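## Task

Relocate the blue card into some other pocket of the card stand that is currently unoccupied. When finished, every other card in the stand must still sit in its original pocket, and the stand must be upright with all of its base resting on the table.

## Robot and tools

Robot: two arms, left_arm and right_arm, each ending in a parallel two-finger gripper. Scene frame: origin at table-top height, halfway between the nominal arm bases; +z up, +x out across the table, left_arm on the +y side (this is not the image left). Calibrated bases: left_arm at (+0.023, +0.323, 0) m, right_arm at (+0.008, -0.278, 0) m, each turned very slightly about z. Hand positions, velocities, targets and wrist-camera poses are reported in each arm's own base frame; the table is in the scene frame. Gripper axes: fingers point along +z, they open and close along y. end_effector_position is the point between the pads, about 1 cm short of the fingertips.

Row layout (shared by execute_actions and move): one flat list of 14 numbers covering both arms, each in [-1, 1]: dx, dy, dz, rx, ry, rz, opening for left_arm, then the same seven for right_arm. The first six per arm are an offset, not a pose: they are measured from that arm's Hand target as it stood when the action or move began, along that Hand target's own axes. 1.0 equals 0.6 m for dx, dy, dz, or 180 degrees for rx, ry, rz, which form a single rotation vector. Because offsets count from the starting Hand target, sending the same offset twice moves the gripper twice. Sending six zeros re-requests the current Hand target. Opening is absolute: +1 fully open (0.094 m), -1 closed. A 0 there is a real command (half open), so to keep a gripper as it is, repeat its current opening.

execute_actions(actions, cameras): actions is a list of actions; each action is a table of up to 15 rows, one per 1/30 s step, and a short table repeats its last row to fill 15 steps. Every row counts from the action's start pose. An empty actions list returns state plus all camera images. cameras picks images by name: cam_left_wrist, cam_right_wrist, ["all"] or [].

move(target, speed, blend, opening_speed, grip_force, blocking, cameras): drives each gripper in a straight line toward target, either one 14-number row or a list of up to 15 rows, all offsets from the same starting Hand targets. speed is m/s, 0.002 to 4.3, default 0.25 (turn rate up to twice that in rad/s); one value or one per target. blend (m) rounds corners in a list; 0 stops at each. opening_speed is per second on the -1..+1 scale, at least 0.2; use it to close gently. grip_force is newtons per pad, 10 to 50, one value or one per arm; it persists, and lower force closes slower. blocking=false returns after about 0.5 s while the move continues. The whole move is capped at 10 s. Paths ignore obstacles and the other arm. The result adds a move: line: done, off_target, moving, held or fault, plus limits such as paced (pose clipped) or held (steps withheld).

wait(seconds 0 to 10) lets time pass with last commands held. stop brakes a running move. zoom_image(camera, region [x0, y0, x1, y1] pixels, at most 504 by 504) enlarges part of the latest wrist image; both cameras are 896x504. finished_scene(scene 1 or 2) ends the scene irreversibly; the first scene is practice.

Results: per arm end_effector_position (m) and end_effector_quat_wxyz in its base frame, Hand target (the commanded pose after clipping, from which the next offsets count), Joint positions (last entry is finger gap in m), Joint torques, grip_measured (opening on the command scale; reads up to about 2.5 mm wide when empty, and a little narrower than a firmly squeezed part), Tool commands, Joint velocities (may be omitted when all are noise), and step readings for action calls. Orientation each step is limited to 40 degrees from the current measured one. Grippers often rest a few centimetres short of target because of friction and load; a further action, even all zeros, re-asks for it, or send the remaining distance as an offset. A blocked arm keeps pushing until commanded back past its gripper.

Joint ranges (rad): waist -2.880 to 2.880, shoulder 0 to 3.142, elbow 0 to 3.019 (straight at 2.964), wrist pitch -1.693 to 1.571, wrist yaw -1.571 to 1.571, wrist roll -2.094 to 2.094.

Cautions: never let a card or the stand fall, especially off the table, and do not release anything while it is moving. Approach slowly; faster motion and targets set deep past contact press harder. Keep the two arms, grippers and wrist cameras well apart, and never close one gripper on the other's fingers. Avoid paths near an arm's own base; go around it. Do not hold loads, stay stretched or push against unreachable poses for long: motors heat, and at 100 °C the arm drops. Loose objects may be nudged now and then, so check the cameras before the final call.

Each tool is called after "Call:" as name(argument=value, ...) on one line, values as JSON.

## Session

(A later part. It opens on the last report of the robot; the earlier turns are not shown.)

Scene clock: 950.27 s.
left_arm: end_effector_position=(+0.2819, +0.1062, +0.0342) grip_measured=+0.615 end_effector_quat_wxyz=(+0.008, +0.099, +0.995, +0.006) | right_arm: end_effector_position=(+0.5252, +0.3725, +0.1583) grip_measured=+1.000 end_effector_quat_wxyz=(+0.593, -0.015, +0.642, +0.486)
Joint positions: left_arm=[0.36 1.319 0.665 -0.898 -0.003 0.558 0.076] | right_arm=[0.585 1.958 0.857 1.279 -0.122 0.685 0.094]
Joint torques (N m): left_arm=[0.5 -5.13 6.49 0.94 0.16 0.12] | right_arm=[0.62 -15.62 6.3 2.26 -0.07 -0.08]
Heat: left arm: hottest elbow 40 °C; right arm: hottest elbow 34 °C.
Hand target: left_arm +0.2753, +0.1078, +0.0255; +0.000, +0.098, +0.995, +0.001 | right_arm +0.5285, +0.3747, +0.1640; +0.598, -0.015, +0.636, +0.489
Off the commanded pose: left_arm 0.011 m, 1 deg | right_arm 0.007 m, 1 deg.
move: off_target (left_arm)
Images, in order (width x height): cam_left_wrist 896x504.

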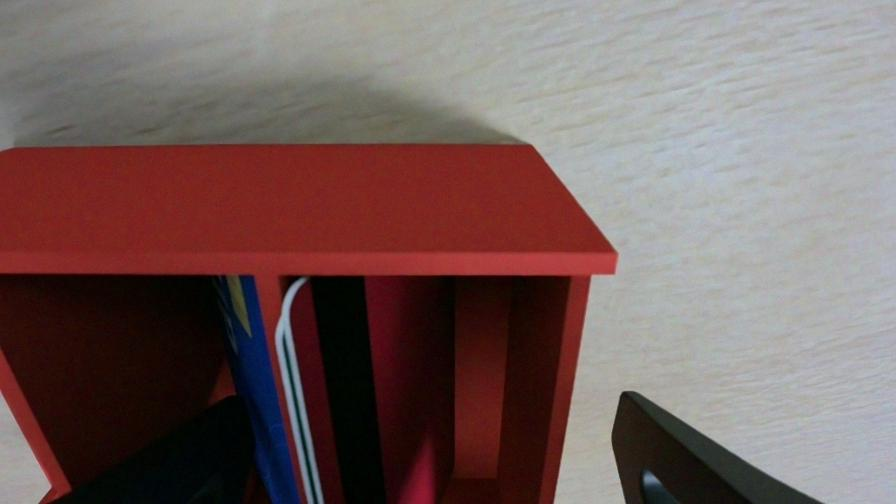

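Call:
move(target=[[-0.0417, 0.0118, -0.0417, -0.0123, -0.0198, 0, 0.617, 0, 0, 0, 0, 0, 0, 1.0], [-0.0377, -0.0223, -0.0567, -0.0123, -0.0198, 0, 0.617, 0, 0, 0, 0, 0, 0, 1.0]], speed=[0.05, 0.04], blend=[0.002, 0], cameras=["cam_left_wrist"])

Call:
zoom_image(camera="cam_left_wrist", region=[100, 250, 400, 504])

Scene clock: 969.93 s.
left_arm: end_effector_position=(+0.2857, +0.0912, +0.0498) grip_measured=+0.615 end_effector_quat_wxyz=(+0.022, +0.099, +0.995, +0.012) | right_arm: end_effector_position=(+0.5252, +0.3725, +0.1583) grip_measured=+1.000 end_effector_quat_wxyz=(+0.593, -0.015, +0.642, +0.486)
Joint positions: left_arm=[0.308 1.262 0.665 -0.924 -0.003 0.506 0.076] | right_arm=[0.585 1.958 0.857 1.279 -0.122 0.685 0.094]
Joint torques (N m): left_arm=[-1.85 -6.65 9.59 0.36 -0.04 -0.14] | right_arm=[0.67 -15.38 6.3 2.28 -0.07 -0.05]
Heat: left arm: hottest elbow 38 °C; right arm: hottest elbow 34 °C.
Hand target: left_arm +0.2949, +0.0903, +0.0595; +0.033, +0.098, +0.994, +0.017 | right_arm +0.5285, +0.3747, +0.1640; +0.598, -0.015, +0.636, +0.489
Off the commanded pose: left_arm 0.013 m, 1 deg | right_arm 0.007 m, 1 deg.
move: off_target (left_arm)
Images, in order (width x height): cam_left_wrist 896x504.

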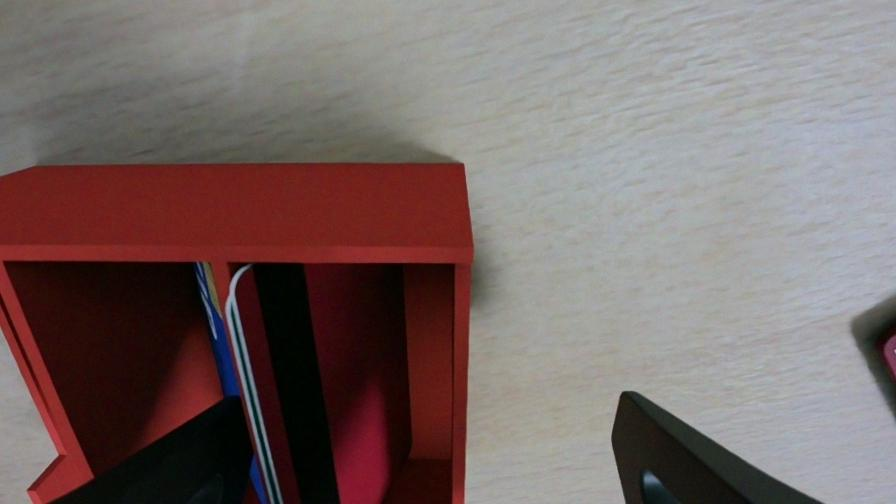

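Scaled by 1.680 from the camera's 896x504 image, which has a finer 1280x720 frame.

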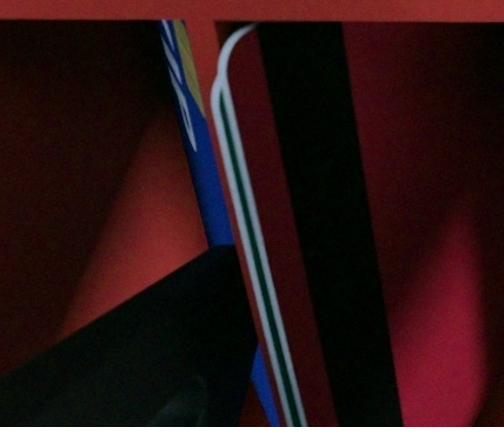

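Call:
move(target=[[0.0412, 0.02, 0.0552, 0.0123, 0.0198, 0, 0.617, 0, 0, 0, 0, 0, 0, 1.0], [0.0338, -0.0212, 0.0382, 0.0123, 0.0198, 0, 0.617, 0, 0, 0, 0, 0, 0, 1.0]], speed=[0.06, 0.04], cameras=["cam_left_wrist"])

Call:
zoom_image(camera="cam_left_wrist", region=[100, 250, 400, 504])

Scene clock: 995.57 s.
left_arm: end_effector_position=(+0.2815, +0.0896, +0.0372) grip_measured=+0.615 end_effector_quat_wxyz=(+0.007, +0.099, +0.995, +0.005) | right_arm: end_effector_position=(+0.5252, +0.3725, +0.1583) grip_measured=+1.000 end_effector_quat_wxyz=(+0.593, -0.015, +0.642, +0.486)
Joint positions: left_arm=[0.307 1.298 0.657 -0.914 -0.004 0.505 0.076] | right_arm=[0.585 1.958 0.857 1.279 -0.122 0.685 0.094]
Joint torques (N m): left_arm=[-1.96 -6.83 6.37 0.23 0.17 -0.12] | right_arm=[0.62 -15.91 6.11 2.28 -0.05 -0.08]
Heat: left arm: hottest elbow 38 °C; right arm: hottest elbow 34 °C.
Hand target: left_arm +0.2741, +0.0824, +0.0349; +0.000, +0.098, +0.995, +0.001 | right_arm +0.5285, +0.3747, +0.1640; +0.598, -0.015, +0.636, +0.489
Off the commanded pose: left_arm 0.011 m, 1 deg | right_arm 0.007 m, 1 deg.
move: off_target (left_arm)
Images, in order (width x height): cam_left_wrist 896x504.

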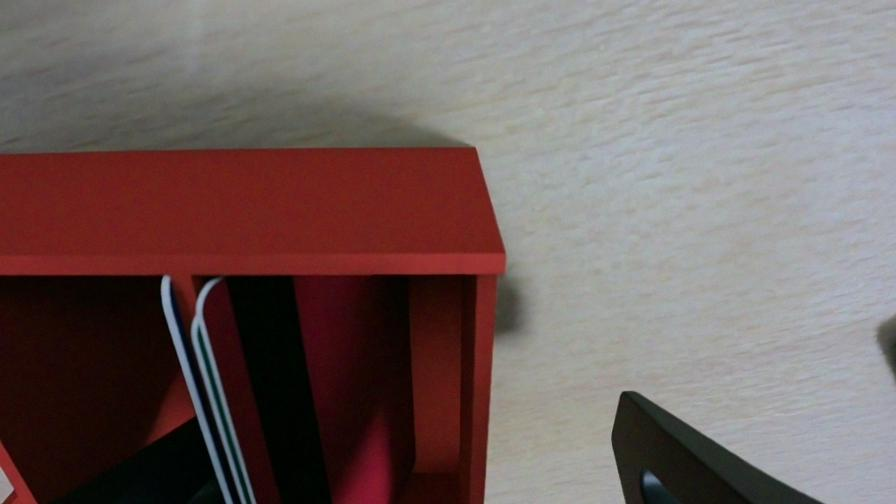

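Scaled by 1.680 from the camera's 896x504 image, which has a finer 1280x720 frame.

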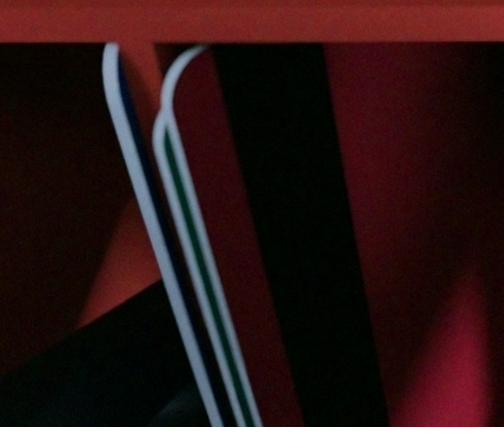

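Call:
move(target=[[0, -0.0042, 0, 0, 0, 0, 0.617, 0, 0, 0, 0, 0, 0, 1.0], [0, -0.0042, 0, 0, 0, 0, 1.0, 0, 0, 0, 0, 0, 0, 1.0], [-0.0307, 0.0127, -0.035, -0.0102, -0.0185, 0, 1.0, 0, 0, 0, 0, 0, 0, 1.0], [-0.0307, 0.0127, -0.152, -0.0102, -0.0185, 0, 1.0, 0, 0, 0, 0, 0, 0, 1.0], [0.0, 0.064, -0.075, 0, 0, 0, 1.0, 0, 0, 0, 0, 0, 0, 1.0]], speed=[0.04, 0.04, 0.06, 0.12, 0.12], blend=[0, 0, 0.003, 0.01, 0], cameras=["cam_left_wrist"])

Call:
zoom_image(camera="cam_left_wrist", region=[280, 120, 580, 420])

Scene clock: 1029.57 s.
left_arm: end_effector_position=(+0.2726, +0.1125, +0.0765) grip_measured=+0.998 end_effector_quat_wxyz=(-0.008, +0.098, +0.995, -0.003) | right_arm: end_effector_position=(+0.5252, +0.3725, +0.1583) grip_measured=+1.000 end_effector_quat_wxyz=(+0.593, -0.015, +0.642, +0.486)
Joint positions: left_arm=[0.391 1.248 0.737 -1.078 -0.003 0.587 0.094] | right_arm=[0.585 1.958 0.857 1.279 -0.122 0.685 0.094]
Joint torques (N m): left_arm=[0.38 -4.95 9.91 0.91 0.11 0.13] | right_arm=[0.5 -15.74 6.17 2.29 -0.05 -0.07]
Heat: left arm: hottest elbow 37 °C; right arm: hottest elbow 34 °C.
Hand target: left_arm +0.2816, +0.1200, +0.0799; +0.000, +0.098, +0.995, +0.001 | right_arm +0.5285, +0.3747, +0.1640; +0.598, -0.015, +0.636, +0.489
Off the commanded pose: left_arm 0.012 m, 1 deg | right_arm 0.007 m, 1 deg.
move: off_target (left_arm); target 2's new opening was sent with left_arm's hand 0.012 m and 1 deg from that target
Images, in order (width x height): cam_left_wrist 896x504.

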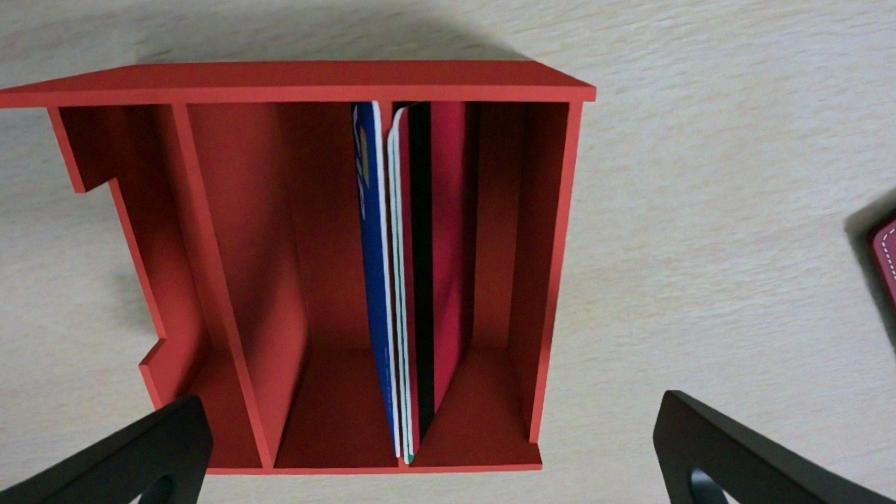

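Scaled by 1.680 from the camera's 896x504 image, which has a finer 1280x720 frame.

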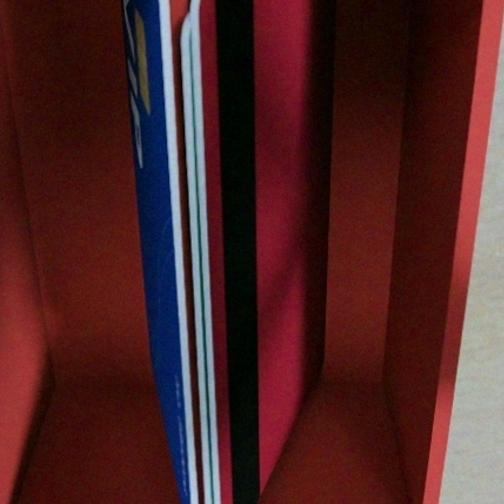

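Call:
move(target=[[0.0065, 0.012, -0.025, 0, 0, 0, -0.787, 0, 0, 0, 0, 0, 0, 1.0], [0.0065, 0.012, 0.0298, 0, 0, 0, -0.787, 0, 0, 0, 0, 0, 0, 1.0]], speed=[0.08, 0.06], opening_speed=2, cameras=["cam_left_wrist"])

Call:
zoom_image(camera="cam_left_wrist", region=[380, 340, 530, 480])

Scene clock: 1079.57 s.
left_arm: end_effector_position=(+0.2813, +0.1245, +0.0678) grip_measured=-0.785 end_effector_quat_wxyz=(+0.004, +0.098, +0.995, +0.004) | right_arm: end_effector_position=(+0.5252, +0.3725, +0.1583) grip_measured=+1.000 end_effector_quat_wxyz=(+0.593, -0.015, +0.642, +0.486)
Joint positions: left_arm=[0.417 1.279 0.737 -1.019 -0.003 0.614 0.01] | right_arm=[0.585 1.958 0.857 1.279 -0.122 0.685 0.094]
Joint torques (N m): left_arm=[0.44 -5.19 7.76 0.99 0.12 0.11] | right_arm=[0.67 -15.79 6.3 2.28 -0.07 -0.08]
Heat: left arm: hottest elbow 42 °C; right arm: hottest elbow 34 °C.
Hand target: left_arm +0.2792, +0.1278, +0.0620; +0.000, +0.098, +0.995, +0.001 | right_arm +0.5285, +0.3747, +0.1640; +0.598, -0.015, +0.636, +0.489
Off the commanded pose: left_arm 0.007 m, 1 deg | right_arm 0.007 m, 1 deg.
move: done
Images, in order (width x height): cam_left_wrist 896x504.

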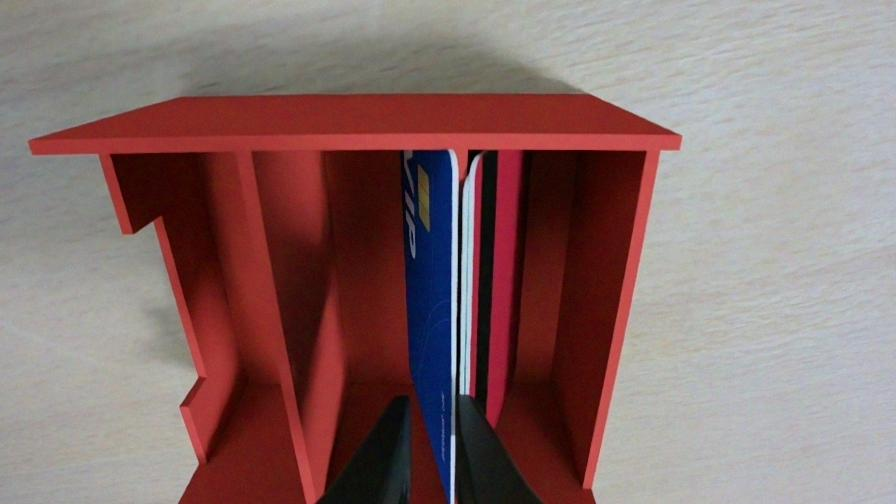

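Scaled by 3.360 from the camera's 896x504 image, which has a finer 1280x720 frame.

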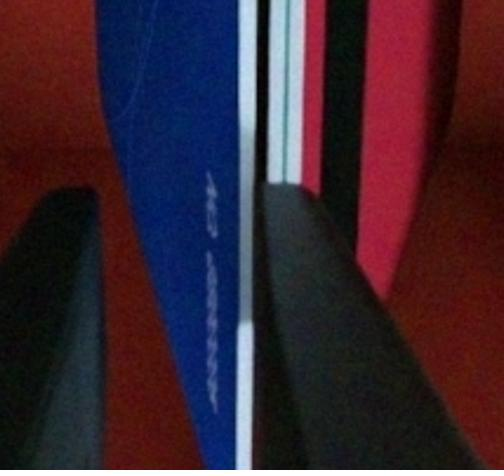

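Call:
move(target=[0, 0, 0.0065, 0, 0, 0, -0.787, 0, 0, 0, 0, 0, 0, 1.0], speed=0.02, grip_force=50, cameras=["cam_left_wrist"])

Scene clock: 1129.73 s.
left_arm: end_effector_position=(+0.2835, +0.1255, +0.0666) grip_measured=-0.785 end_effector_quat_wxyz=(+0.006, +0.098, +0.995, +0.005) | right_arm: end_effector_position=(+0.5252, +0.3725, +0.1583) grip_measured=+1.000 end_effector_quat_wxyz=(+0.593, -0.015, +0.642, +0.486)
Joint positions: left_arm=[0.417 1.283 0.737 -1.008 -0.003 0.614 0.01] | right_arm=[0.585 1.958 0.857 1.279 -0.122 0.685 0.094]
Joint torques (N m): left_arm=[0.44 -5.13 7.28 1.06 0.12 0.11] | right_arm=[0.44 -15.56 6.23 2.21 -0.09 -0.09]
Heat: left arm: hottest elbow 39 °C; right arm: hottest elbow 34 °C.
Hand target: left_arm +0.2792, +0.1279, +0.0581; +0.000, +0.098, +0.995, +0.001 | right_arm +0.5285, +0.3747, +0.1640; +0.598, -0.015, +0.636, +0.489
Off the commanded pose: left_arm 0.010 m, 1 deg | right_arm 0.007 m, 1 deg.
move: done
Images, in order (width x height): cam_left_wrist 896x504.

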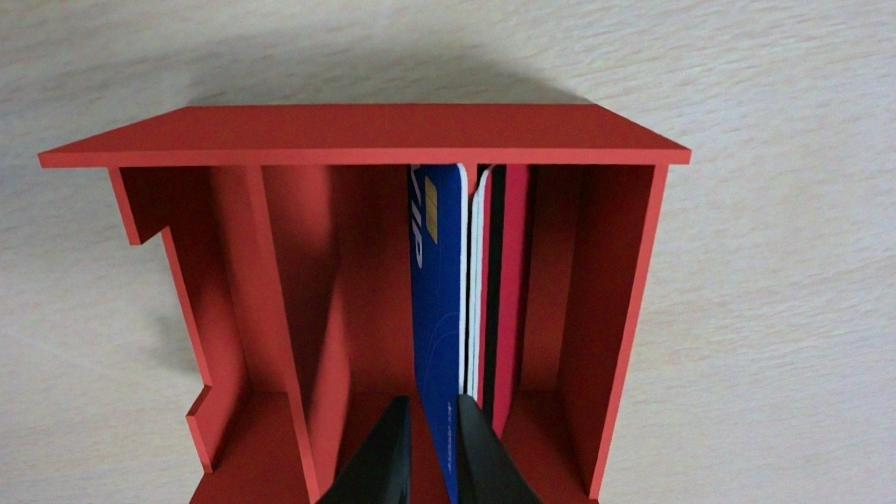

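Call:
zoom_image(camera="cam_left_wrist", region=[370, 330, 540, 504])

Scaled by 2.897 from the camera's 896x504 image, which has a finer 1280x720 frame.

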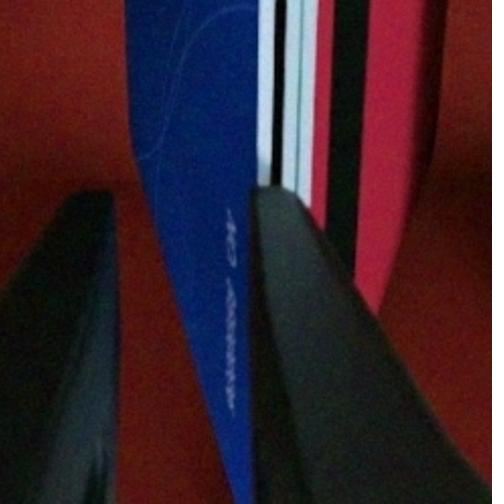

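Call:
move(target=[0, 0, 0.004, 0, 0, 0, -0.787, 0, 0, 0, 0, 0, 0, 1.0], speed=0.02, cameras=["cam_left_wrist"])

Call:
zoom_image(camera="cam_left_wrist", region=[370, 330, 540, 504])

Scene clock: 1155.40 s.
left_arm: end_effector_position=(+0.2842, +0.1258, +0.0666) grip_measured=-0.785 end_effector_quat_wxyz=(+0.008, +0.098, +0.995, +0.006) | right_arm: end_effector_position=(+0.5252, +0.3725, +0.1583) grip_measured=+1.000 end_effector_quat_wxyz=(+0.593, -0.015, +0.642, +0.486)
Joint positions: left_arm=[0.417 1.283 0.737 -1.005 -0.003 0.614 0.01] | right_arm=[0.585 1.958 0.857 1.279 -0.122 0.685 0.094]
Joint torques (N m): left_arm=[0.38 -4.84 6.99 1.22 0.13 0.11] | right_arm=[0.73 -15.56 6.24 2.33 -0.07 -0.06]
Heat: left arm: hottest elbow 38 °C; right arm: hottest elbow 34 °C.
Hand target: left_arm +0.2792, +0.1278, +0.0558; +0.000, +0.098, +0.995, +0.001 | right_arm +0.5285, +0.3747, +0.1640; +0.598, -0.015, +0.636, +0.489
Off the commanded pose: left_arm 0.012 m, 1 deg | right_arm 0.007 m, 1 deg.
move: off_target (left_arm)
Images, in order (width x height): cam_left_wrist 896x504.

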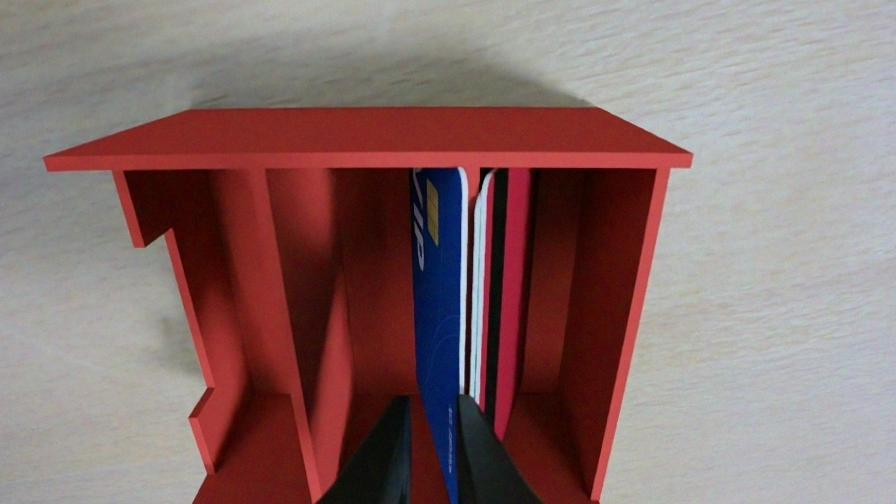

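Scaled by 2.897 from the camera's 896x504 image, which has a finer 1280x720 frame.

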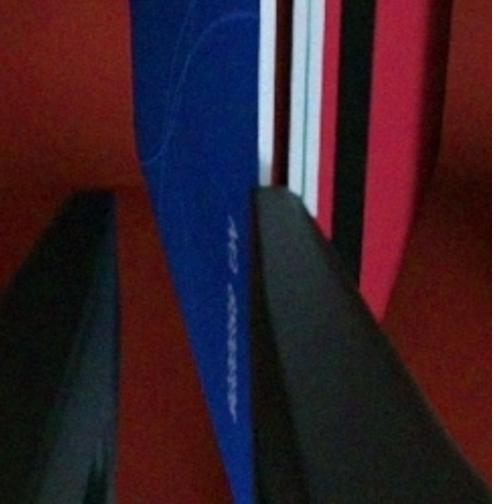

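Call:
move(target=[0, 0.015, 0, 0, 0, 0, -0.787, 0, 0, 0, 0, 0, 0, 1.0], speed=0.03, cameras=["cam_left_wrist"])

Call:
zoom_image(camera="cam_left_wrist", region=[370, 330, 540, 504])

Scene clock: 1162.50 s.
left_arm: end_effector_position=(+0.2839, +0.1310, +0.0664) grip_measured=-0.785 end_effector_quat_wxyz=(+0.012, +0.100, +0.995, +0.006) | right_arm: end_effector_position=(+0.5252, +0.3725, +0.1583) grip_measured=+1.000 end_effector_quat_wxyz=(+0.593, -0.015, +0.642, +0.486)
Joint positions: left_arm=[0.435 1.284 0.737 -0.997 0.002 0.635 0.01] | right_arm=[0.585 1.958 0.857 1.279 -0.122 0.685 0.094]
Joint torques (N m): left_arm=[0.85 -3.78 8.03 1.01 -0.08 0.11] | right_arm=[0.79 -15.27 6.37 2.35 -0.08 -0.07]
Heat: left arm: hottest elbow 37 °C; right arm: hottest elbow 34 °C.
Hand target: left_arm +0.2810, +0.1366, +0.0557; +0.000, +0.098, +0.995, +0.001 | right_arm +0.5285, +0.3747, +0.1640; +0.598, -0.015, +0.636, +0.489
Off the commanded pose: left_arm 0.012 m, 2 deg | right_arm 0.007 m, 1 deg.
move: off_target (left_arm)
Images, in order (width x height): cam_left_wrist 896x504.

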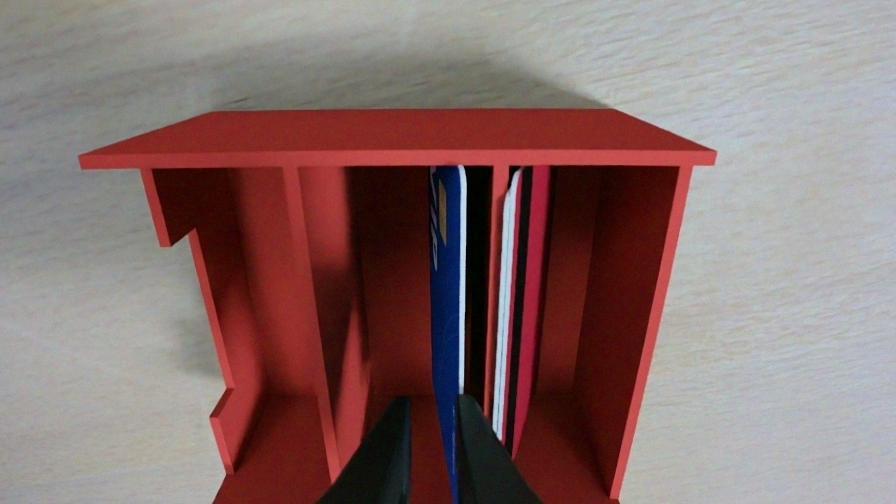

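Scaled by 2.897 from the camera's 896x504 image, which has a finer 1280x720 frame.

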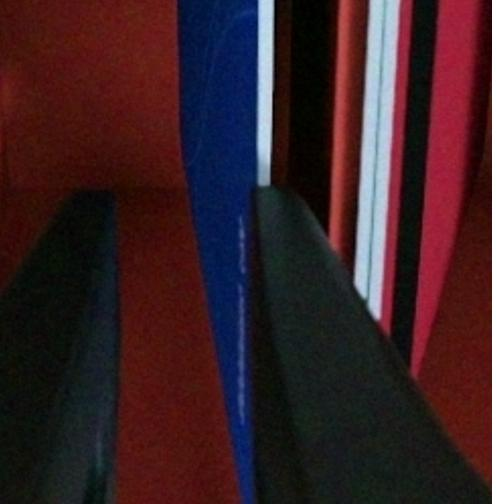

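Call:
move(target=[0, 0.006, 0.004, 0.1, 0, 0, -0.787, 0, 0, 0, 0, 0, 0, 1.0], speed=0.06, cameras=["cam_left_wrist"])

Call:
zoom_image(camera="cam_left_wrist", region=[370, 330, 540, 504])

Scene clock: 1206.70 s.
left_arm: end_effector_position=(+0.2823, +0.1287, +0.0618) grip_measured=-0.785 end_effector_quat_wxyz=(-0.003, +0.101, +0.983, -0.154) | right_arm: end_effector_position=(+0.5252, +0.3725, +0.1583) grip_measured=+1.000 end_effector_quat_wxyz=(+0.593, -0.015, +0.642, +0.486)
Joint positions: left_arm=[0.561 1.439 0.842 -1.173 0.237 0.789 0.01] | right_arm=[0.585 1.958 0.857 1.279 -0.122 0.685 0.094]
Joint torques (N m): left_arm=[1.26 -4.89 8.79 0.18 -0.48 0.19] | right_arm=[0.62 -15.44 6.28 2.17 -0.07 -0.08]
Heat: left arm: hottest elbow 38 °C; right arm: hottest elbow 34 °C.
Hand target: left_arm +0.2817, +0.1402, +0.0533; -0.016, +0.097, +0.983, -0.155 | right_arm +0.5285, +0.3747, +0.1640; +0.598, -0.015, +0.636, +0.489
Off the commanded pose: left_arm 0.014 m, 2 deg | right_arm 0.007 m, 1 deg.
move: off_target (left_arm)
Images, in order (width x height): cam_left_wrist 896x504.

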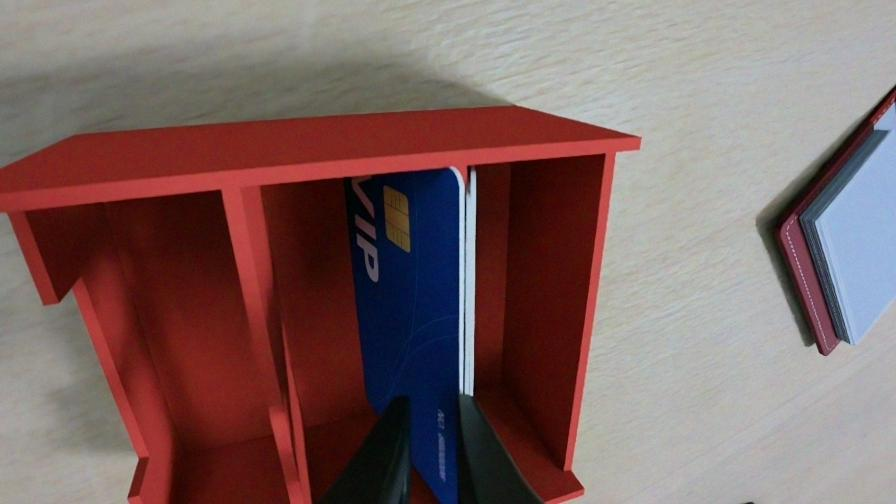

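Scaled by 2.897 from the camera's 896x504 image, which has a finer 1280x720 frame.

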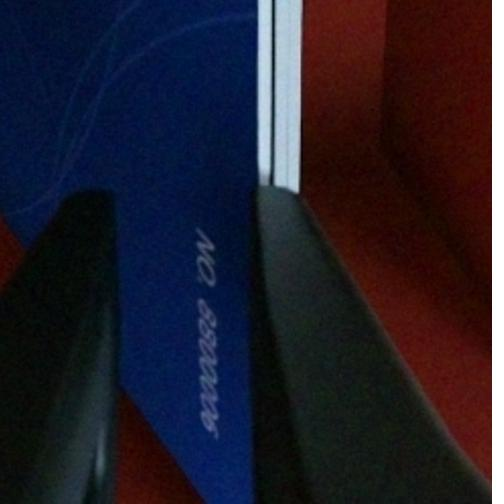

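Call:
move(target=[0, 0.019, -0.0062, 0, 0, 0, -0.787, 0, 0, 0, 0, 0, 0, 1.0], speed=0.03, cameras=["cam_left_wrist"])

Call:
zoom_image(camera="cam_left_wrist", region=[370, 330, 540, 504])

Scene clock: 1224.33 s.
left_arm: end_effector_position=(+0.2855, +0.1447, +0.0633) grip_measured=-0.785 end_effector_quat_wxyz=(-0.002, +0.098, +0.984, -0.150) | right_arm: end_effector_position=(+0.5252, +0.3725, +0.1583) grip_measured=+1.000 end_effector_quat_wxyz=(+0.593, -0.015, +0.642, +0.486)
Joint positions: left_arm=[0.593 1.461 0.872 -1.179 0.228 0.814 0.01] | right_arm=[0.585 1.958 0.857 1.279 -0.122 0.685 0.094]
Joint torques (N m): left_arm=[0.56 -5.3 8.49 0.13 -0.32 0.13] | right_arm=[0.79 -15.85 6.26 2.28 -0.06 -0.08]
Heat: left arm: hottest elbow 38 °C; right arm: hottest elbow 34 °C.
Hand target: left_arm +0.2841, +0.1520, +0.0534; -0.016, +0.097, +0.983, -0.155 | right_arm +0.5285, +0.3747, +0.1640; +0.598, -0.015, +0.636, +0.489
Off the commanded pose: left_arm 0.012 m, 2 deg | right_arm 0.007 m, 1 deg.
move: off_target (left_arm)
Images, in order (width x height): cam_left_wrist 896x504.

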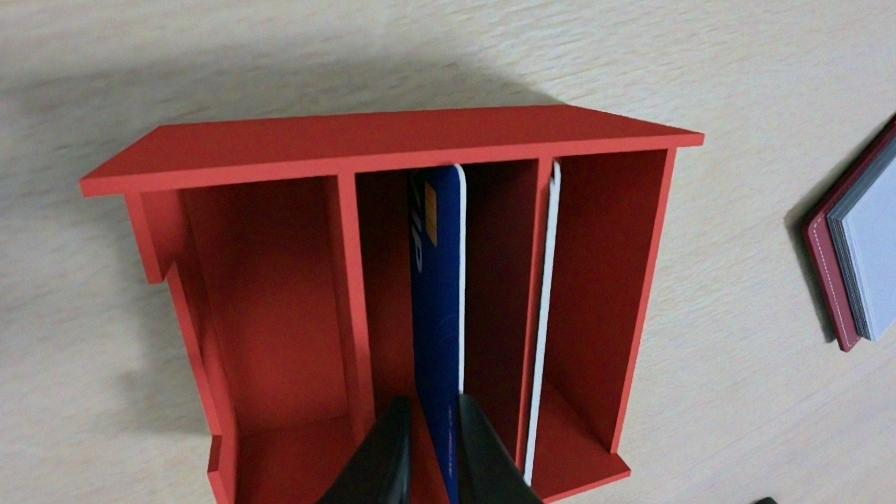

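Scaled by 2.897 from the camera's 896x504 image, which has a finer 1280x720 frame.

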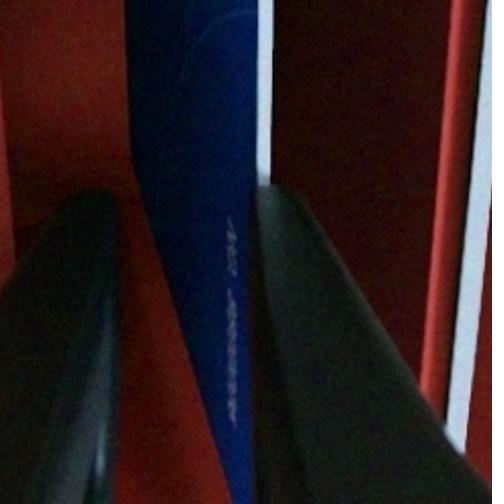

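Call:
move(target=[0, 0, 0, 0, 0, 0, -0.915, 0, 0, 0, 0, 0, 0, 1.0], speed=0.03, opening_speed=0.2, cameras=["cam_left_wrist"])

Call:
zoom_image(camera="cam_left_wrist", region=[370, 330, 540, 504])

Scene clock: 1328.93 s.
left_arm: end_effector_position=(+0.2857, +0.1460, +0.0637) grip_measured=-0.912 end_effector_quat_wxyz=(-0.002, +0.098, +0.984, -0.148) | right_arm: end_effector_position=(+0.5252, +0.3725, +0.1583) grip_measured=+1.000 end_effector_quat_wxyz=(+0.593, -0.015, +0.642, +0.486)
Joint positions: left_arm=[0.595 1.461 0.874 -1.179 0.225 0.815 0.004] | right_arm=[0.585 1.958 0.857 1.279 -0.122 0.685 0.094]
Joint torques (N m): left_arm=[0.67 -5.3 8.34 0.09 -0.19 0.14] | right_arm=[1.14 -15.68 6.15 2.28 -0.08 -0.07]
Heat: left arm: hottest elbow 39 °C; right arm: hottest elbow 34 °C.
Hand target: left_arm +0.2840, +0.1520, +0.0534; -0.016, +0.097, +0.983, -0.155 | right_arm +0.5285, +0.3747, +0.1640; +0.598, -0.015, +0.636, +0.489
Off the commanded pose: left_arm 0.012 m, 2 deg | right_arm 0.007 m, 1 deg.
move: off_target (left_arm)
Images, in order (width x height): cam_left_wrist 896x504.

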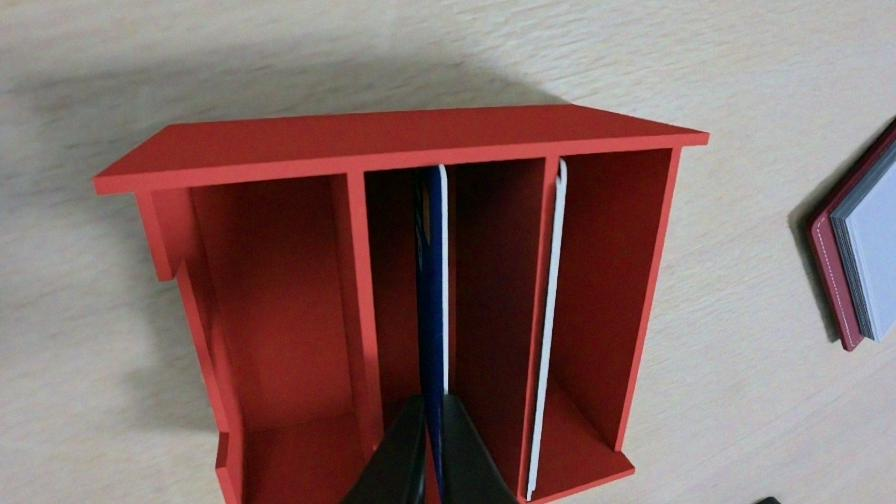

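Scaled by 2.897 from the camera's 896x504 image, which has a finer 1280x720 frame.

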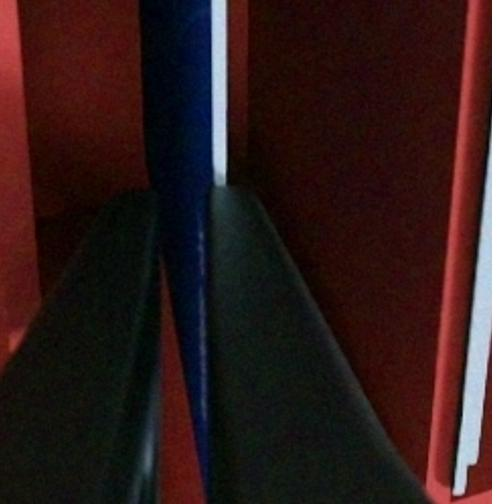

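Call:
move(target=[-0.0117, 0.0062, -0.0195, 0, 0, 0, -0.915, 0, 0, 0, 0, 0, 0, 1.0], speed=0.03, cameras=["cam_left_wrist"])

Call:
zoom_image(camera="cam_left_wrist", region=[370, 330, 540, 504])

Scene clock: 1344.50 s.
left_arm: end_effector_position=(+0.2868, +0.1483, +0.0641) grip_measured=-0.913 end_effector_quat_wxyz=(-0.012, +0.096, +0.983, -0.153) | right_arm: end_effector_position=(+0.5252, +0.3725, +0.1583) grip_measured=+1.000 end_effector_quat_wxyz=(+0.593, -0.015, +0.642, +0.486)
Joint positions: left_arm=[0.596 1.481 0.894 -1.202 0.22 0.816 0.004] | right_arm=[0.585 1.958 0.857 1.279 -0.122 0.685 0.094]
Joint torques (N m): left_arm=[0.26 -6.42 9.88 -0.21 0.02 0.13] | right_arm=[0.67 -15.62 6.22 2.32 -0.08 -0.07]
Heat: left arm: hottest elbow 37 °C; right arm: hottest elbow 34 °C.
Hand target: left_arm +0.2924, +0.1576, +0.0634; -0.016, +0.097, +0.983, -0.155 | right_arm +0.5285, +0.3747, +0.1640; +0.598, -0.015, +0.636, +0.489
Off the commanded pose: left_arm 0.011 m, 0 deg | right_arm 0.007 m, 1 deg.
move: off_target (left_arm)
Images, in order (width x height): cam_left_wrist 896x504.

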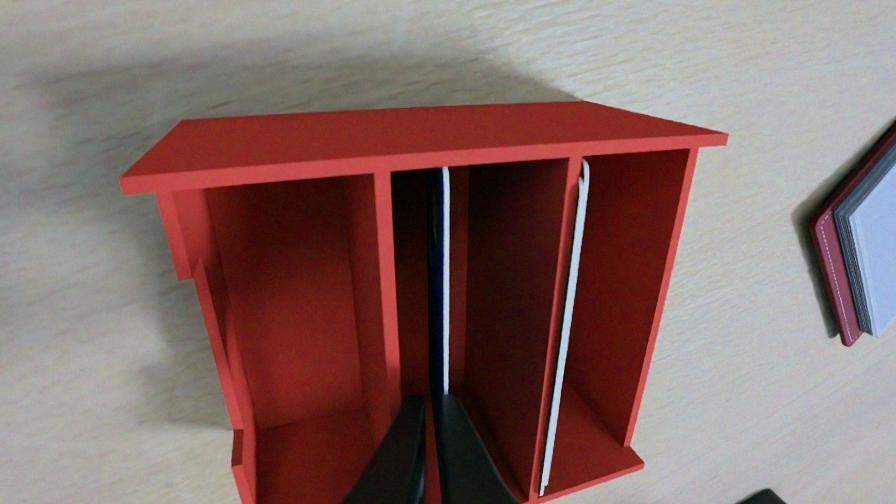

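Scaled by 2.897 from the camera's 896x504 image, which has a finer 1280x720 frame.

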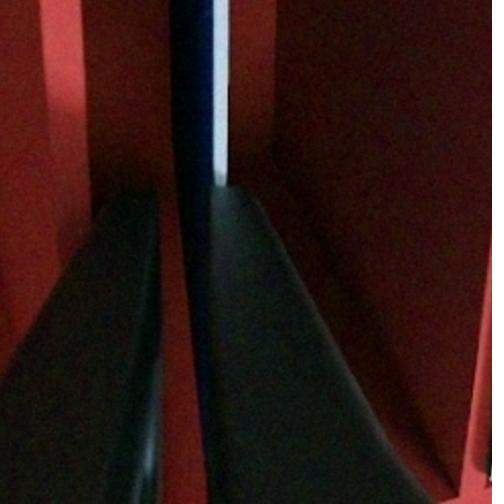

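Call:
move(target=[-0.006, 0.0025, -0.0115, 0, 0, 0, -0.915, 0, 0, 0, 0, 0, 0, 1.0], speed=0.03, cameras=["cam_left_wrist"])

Call:
zoom_image(camera="cam_left_wrist", region=[370, 330, 540, 504])

Scene clock: 1354.53 s.
left_arm: end_effector_position=(+0.2856, +0.1477, +0.0648) grip_measured=-0.913 end_effector_quat_wxyz=(-0.020, +0.095, +0.982, -0.159) | right_arm: end_effector_position=(+0.5252, +0.3725, +0.1583) grip_measured=+1.000 end_effector_quat_wxyz=(+0.593, -0.015, +0.642, +0.486)
Joint positions: left_arm=[0.596 1.491 0.903 -1.222 0.219 0.816 0.004] | right_arm=[0.585 1.958 0.857 1.279 -0.122 0.685 0.094]
Joint torques (N m): left_arm=[0.26 -7.12 10.84 -0.24 0.06 0.13] | right_arm=[0.85 -15.91 6.3 2.25 -0.09 -0.09]
Heat: left arm: hottest elbow 39 °C; right arm: hottest elbow 34 °C.
Hand target: left_arm +0.2966, +0.1604, +0.0695; -0.016, +0.097, +0.983, -0.155 | right_arm +0.5285, +0.3747, +0.1640; +0.598, -0.015, +0.636, +0.489
Off the commanded pose: left_arm 0.017 m, 1 deg | right_arm 0.007 m, 1 deg.
move: off_target (left_arm)
Images, in order (width x height): cam_left_wrist 896x504.

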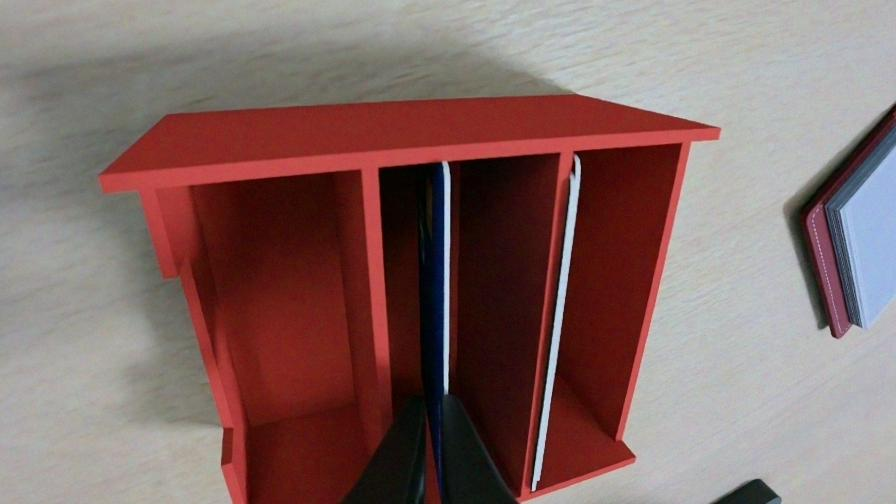

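Scaled by 2.897 from the camera's 896x504 image, which has a finer 1280x720 frame.

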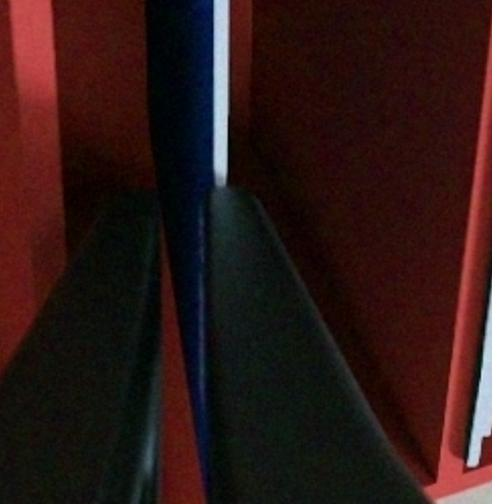

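Call:
move(target=[-0.005, 0.002, -0.0095, 0, 0, 0, -0.915, 0, 0, 0, 0, 0, 0, 1.0], speed=0.03, cameras=["cam_left_wrist"])

Call:
zoom_image(camera="cam_left_wrist", region=[370, 330, 540, 504])

Scene clock: 1365.90 s.
left_arm: end_effector_position=(+0.2856, +0.1481, +0.0665) grip_measured=-0.913 end_effector_quat_wxyz=(-0.025, +0.094, +0.982, -0.163) | right_arm: end_effector_position=(+0.5252, +0.3725, +0.1583) grip_measured=+1.000 end_effector_quat_wxyz=(+0.593, -0.015, +0.642, +0.486)
Joint positions: left_arm=[0.596 1.497 0.913 -1.239 0.217 0.816 0.004] | right_arm=[0.585 1.958 0.857 1.279 -0.122 0.685 0.094]
Joint torques (N m): left_arm=[0.21 -7.59 11.44 -0.32 0.14 0.13] | right_arm=[0.5 -15.5 6.24 2.29 -0.09 -0.09]
Heat: left arm: hottest elbow 38 °C; right arm: hottest elbow 34 °C.
Hand target: left_arm +0.3002, +0.1627, +0.0746; -0.016, +0.097, +0.983, -0.155 | right_arm +0.5285, +0.3747, +0.1640; +0.598, -0.015, +0.636, +0.489
Off the commanded pose: left_arm 0.022 m, 1 deg | right_arm 0.007 m, 1 deg.
move: off_target (left_arm)
Images, in order (width x height): cam_left_wrist 896x504.

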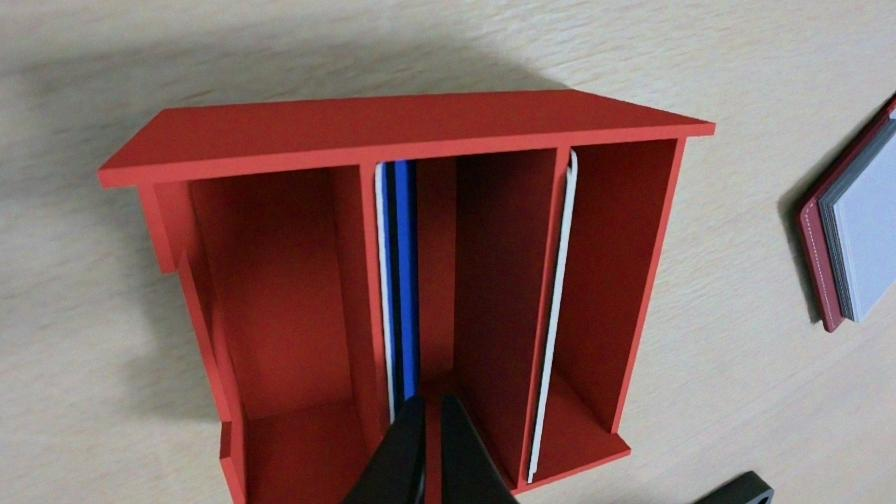

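Scaled by 2.897 from the camera's 896x504 image, which has a finer 1280x720 frame.

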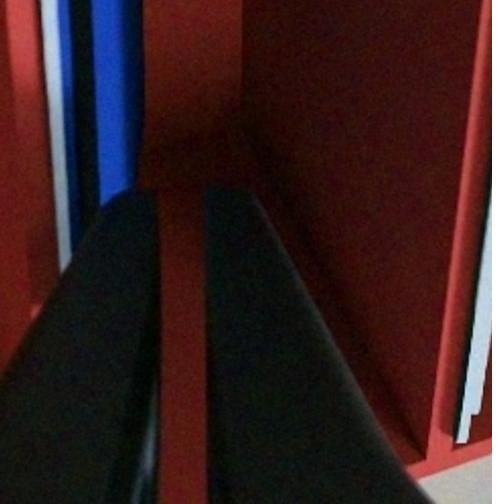

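Call:
move(target=[[0, -0.0062, -0.019, 0, 0, 0, -0.915, 0, 0, 0, 0, 0, 0, 1.0], [0, -0.019, -0.0465, -0.1, 0, 0, -0.787, 0, 0, 0, 0, 0, 0, 1.0]], speed=0.08, blend=0.003, cameras=["cam_left_wrist"])

Scene clock: 1415.77 s.
left_arm: end_effector_position=(+0.3010, +0.1659, +0.1067) grip_measured=-0.790 end_effector_quat_wxyz=(-0.001, +0.099, +0.995, -0.001) | right_arm: end_effector_position=(+0.5252, +0.3725, +0.1583) grip_measured=+1.000 end_effector_quat_wxyz=(+0.593, -0.015, +0.642, +0.486)
Joint positions: left_arm=[0.505 1.331 0.899 -1.143 0.001 0.703 0.01] | right_arm=[0.585 1.958 0.857 1.279 -0.122 0.685 0.094]
Joint torques (N m): left_arm=[-1.85 -8.41 7.32 0.94 -0.02 -0.15] | right_arm=[0.62 -15.5 6.16 2.3 -0.06 -0.07]
Heat: left arm: hottest elbow 40 °C; right arm: hottest elbow 34 °C.
Hand target: left_arm +0.2996, +0.1604, +0.1046; +0.000, +0.098, +0.995, +0.001 | right_arm +0.5285, +0.3747, +0.1640; +0.598, -0.015, +0.636, +0.489
Off the commanded pose: left_arm 0.006 m, 0 deg | right_arm 0.007 m, 1 deg.
move: done
Images, in order (width x height): cam_left_wrist 896x504.

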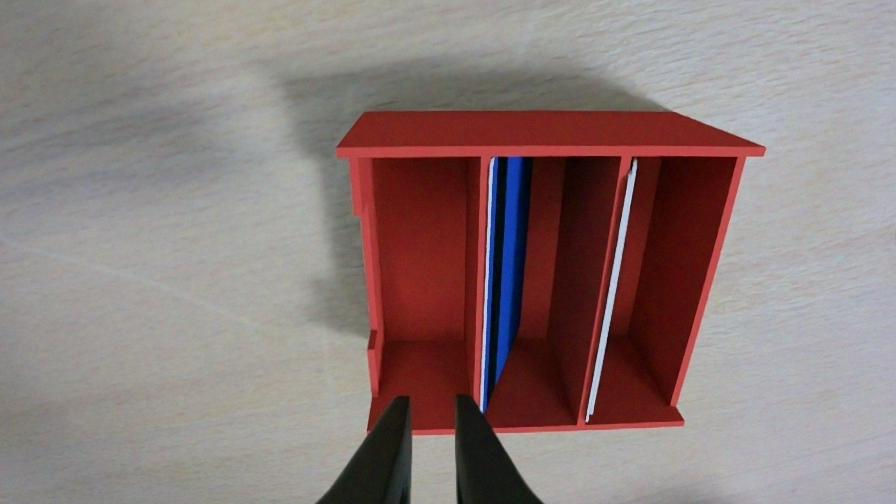

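Call:
move(target=[[0, -0.0263, 0.01, 0, 0, 0, -0.787, 0, 0, 0, 0, 0, 0, 1.0], [0, -0.0263, 0.0635, 0, 0, 0, -0.787, 0, 0, 0, 0, 0, 0, 1.0]], speed=0.08, blend=0.003, cameras=["cam_left_wrist"])

Call:
zoom_image(camera="cam_left_wrist", region=[370, 330, 540, 504])

Scene clock: 1439.03 s.
left_arm: end_effector_position=(+0.2990, +0.1505, +0.0763) grip_measured=-0.789 end_effector_quat_wxyz=(+0.009, +0.099, +0.995, +0.005) | right_arm: end_effector_position=(+0.5252, +0.3725, +0.1583) grip_measured=+1.000 end_effector_quat_wxyz=(+0.593, -0.015, +0.642, +0.486)
Joint positions: left_arm=[0.468 1.333 0.811 -1.029 0 0.666 0.01] | right_arm=[0.585 1.958 0.857 1.279 -0.122 0.685 0.094]
Joint torques (N m): left_arm=[-1.79 -6.12 7.09 1.07 -0.02 -0.15] | right_arm=[0.38 -15.44 6.26 2.24 -0.05 -0.06]
Heat: left arm: hottest elbow 40 °C; right arm: hottest elbow 34 °C.
Hand target: left_arm +0.2966, +0.1450, +0.0665; +0.000, +0.098, +0.995, +0.001 | right_arm +0.5285, +0.3747, +0.1640; +0.598, -0.015, +0.636, +0.489
Off the commanded pose: left_arm 0.012 m, 1 deg | right_arm 0.007 m, 1 deg.
move: off_target (left_arm)
Images, in order (width x height): cam_left_wrist 896x504.

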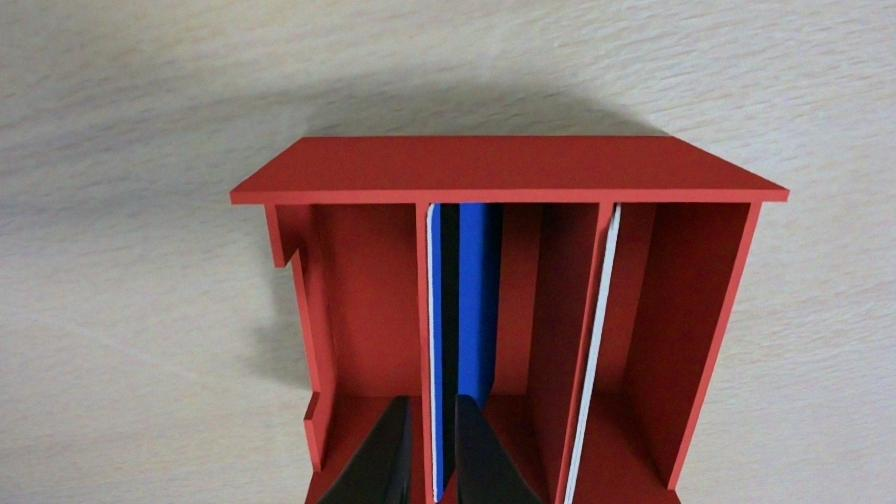

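Scaled by 2.897 from the camera's 896x504 image, which has a finer 1280x720 frame.

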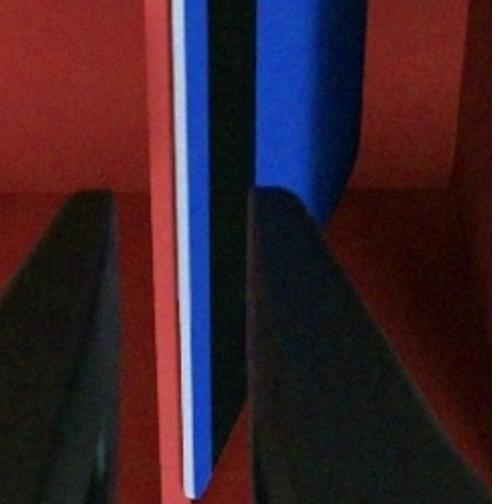

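Call:
move(target=[0.005, 0, 0.0232, 0, 0, 0, -0.787, 0, 0, 0, 0, 0, 0, 1.0], speed=0.05, cameras=["cam_left_wrist"])

Call:
zoom_image(camera="cam_left_wrist", region=[370, 330, 540, 504])

Scene clock: 1456.80 s.
left_arm: end_effector_position=(+0.2974, +0.1497, +0.0625) grip_measured=-0.789 end_effector_quat_wxyz=(+0.009, +0.099, +0.995, +0.006) | right_arm: end_effector_position=(+0.5252, +0.3725, +0.1583) grip_measured=+1.000 end_effector_quat_wxyz=(+0.593, -0.015, +0.642, +0.486)
Joint positions: left_arm=[0.468 1.35 0.785 -0.984 0 0.666 0.01] | right_arm=[0.585 1.958 0.857 1.279 -0.122 0.685 0.094]
Joint torques (N m): left_arm=[-1.32 -6.07 6.87 1.02 -0.02 -0.1] | right_arm=[0.62 -15.5 6.27 2.28 -0.05 -0.07]
Heat: left arm: hottest elbow 38 °C; right arm: hottest elbow 34 °C.
Hand target: left_arm +0.2936, +0.1456, +0.0525; +0.000, +0.098, +0.995, +0.001 | right_arm +0.5285, +0.3747, +0.1640; +0.598, -0.015, +0.636, +0.489
Off the commanded pose: left_arm 0.011 m, 1 deg | right_arm 0.007 m, 1 deg.
move: off_target (left_arm)
Images, in order (width x height): cam_left_wrist 896x504.

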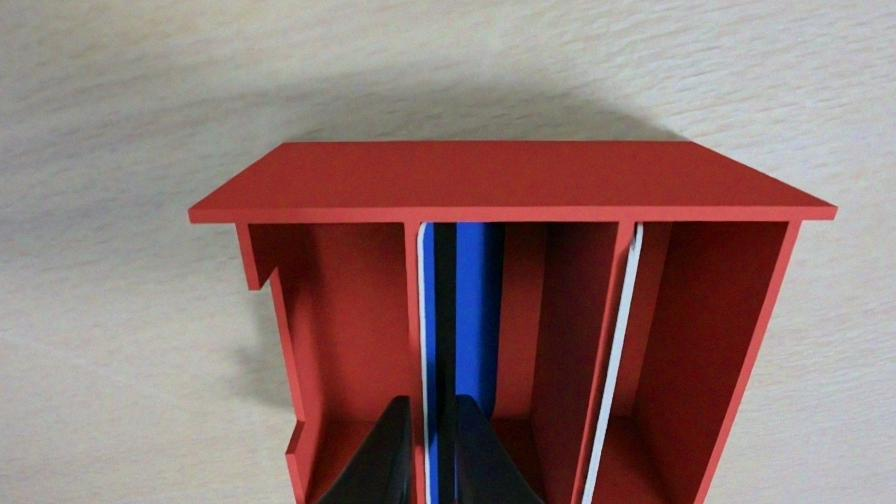

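Scaled by 2.897 from the camera's 896x504 image, which has a finer 1280x720 frame.

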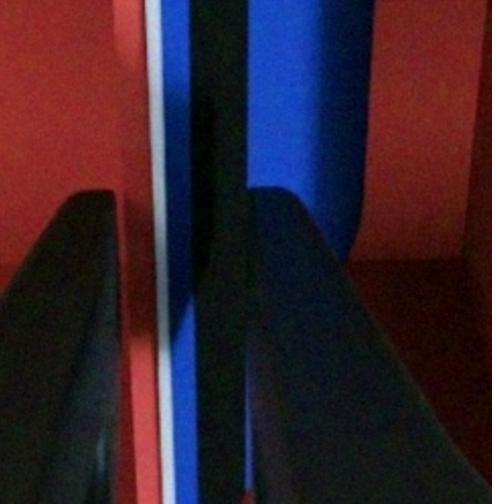

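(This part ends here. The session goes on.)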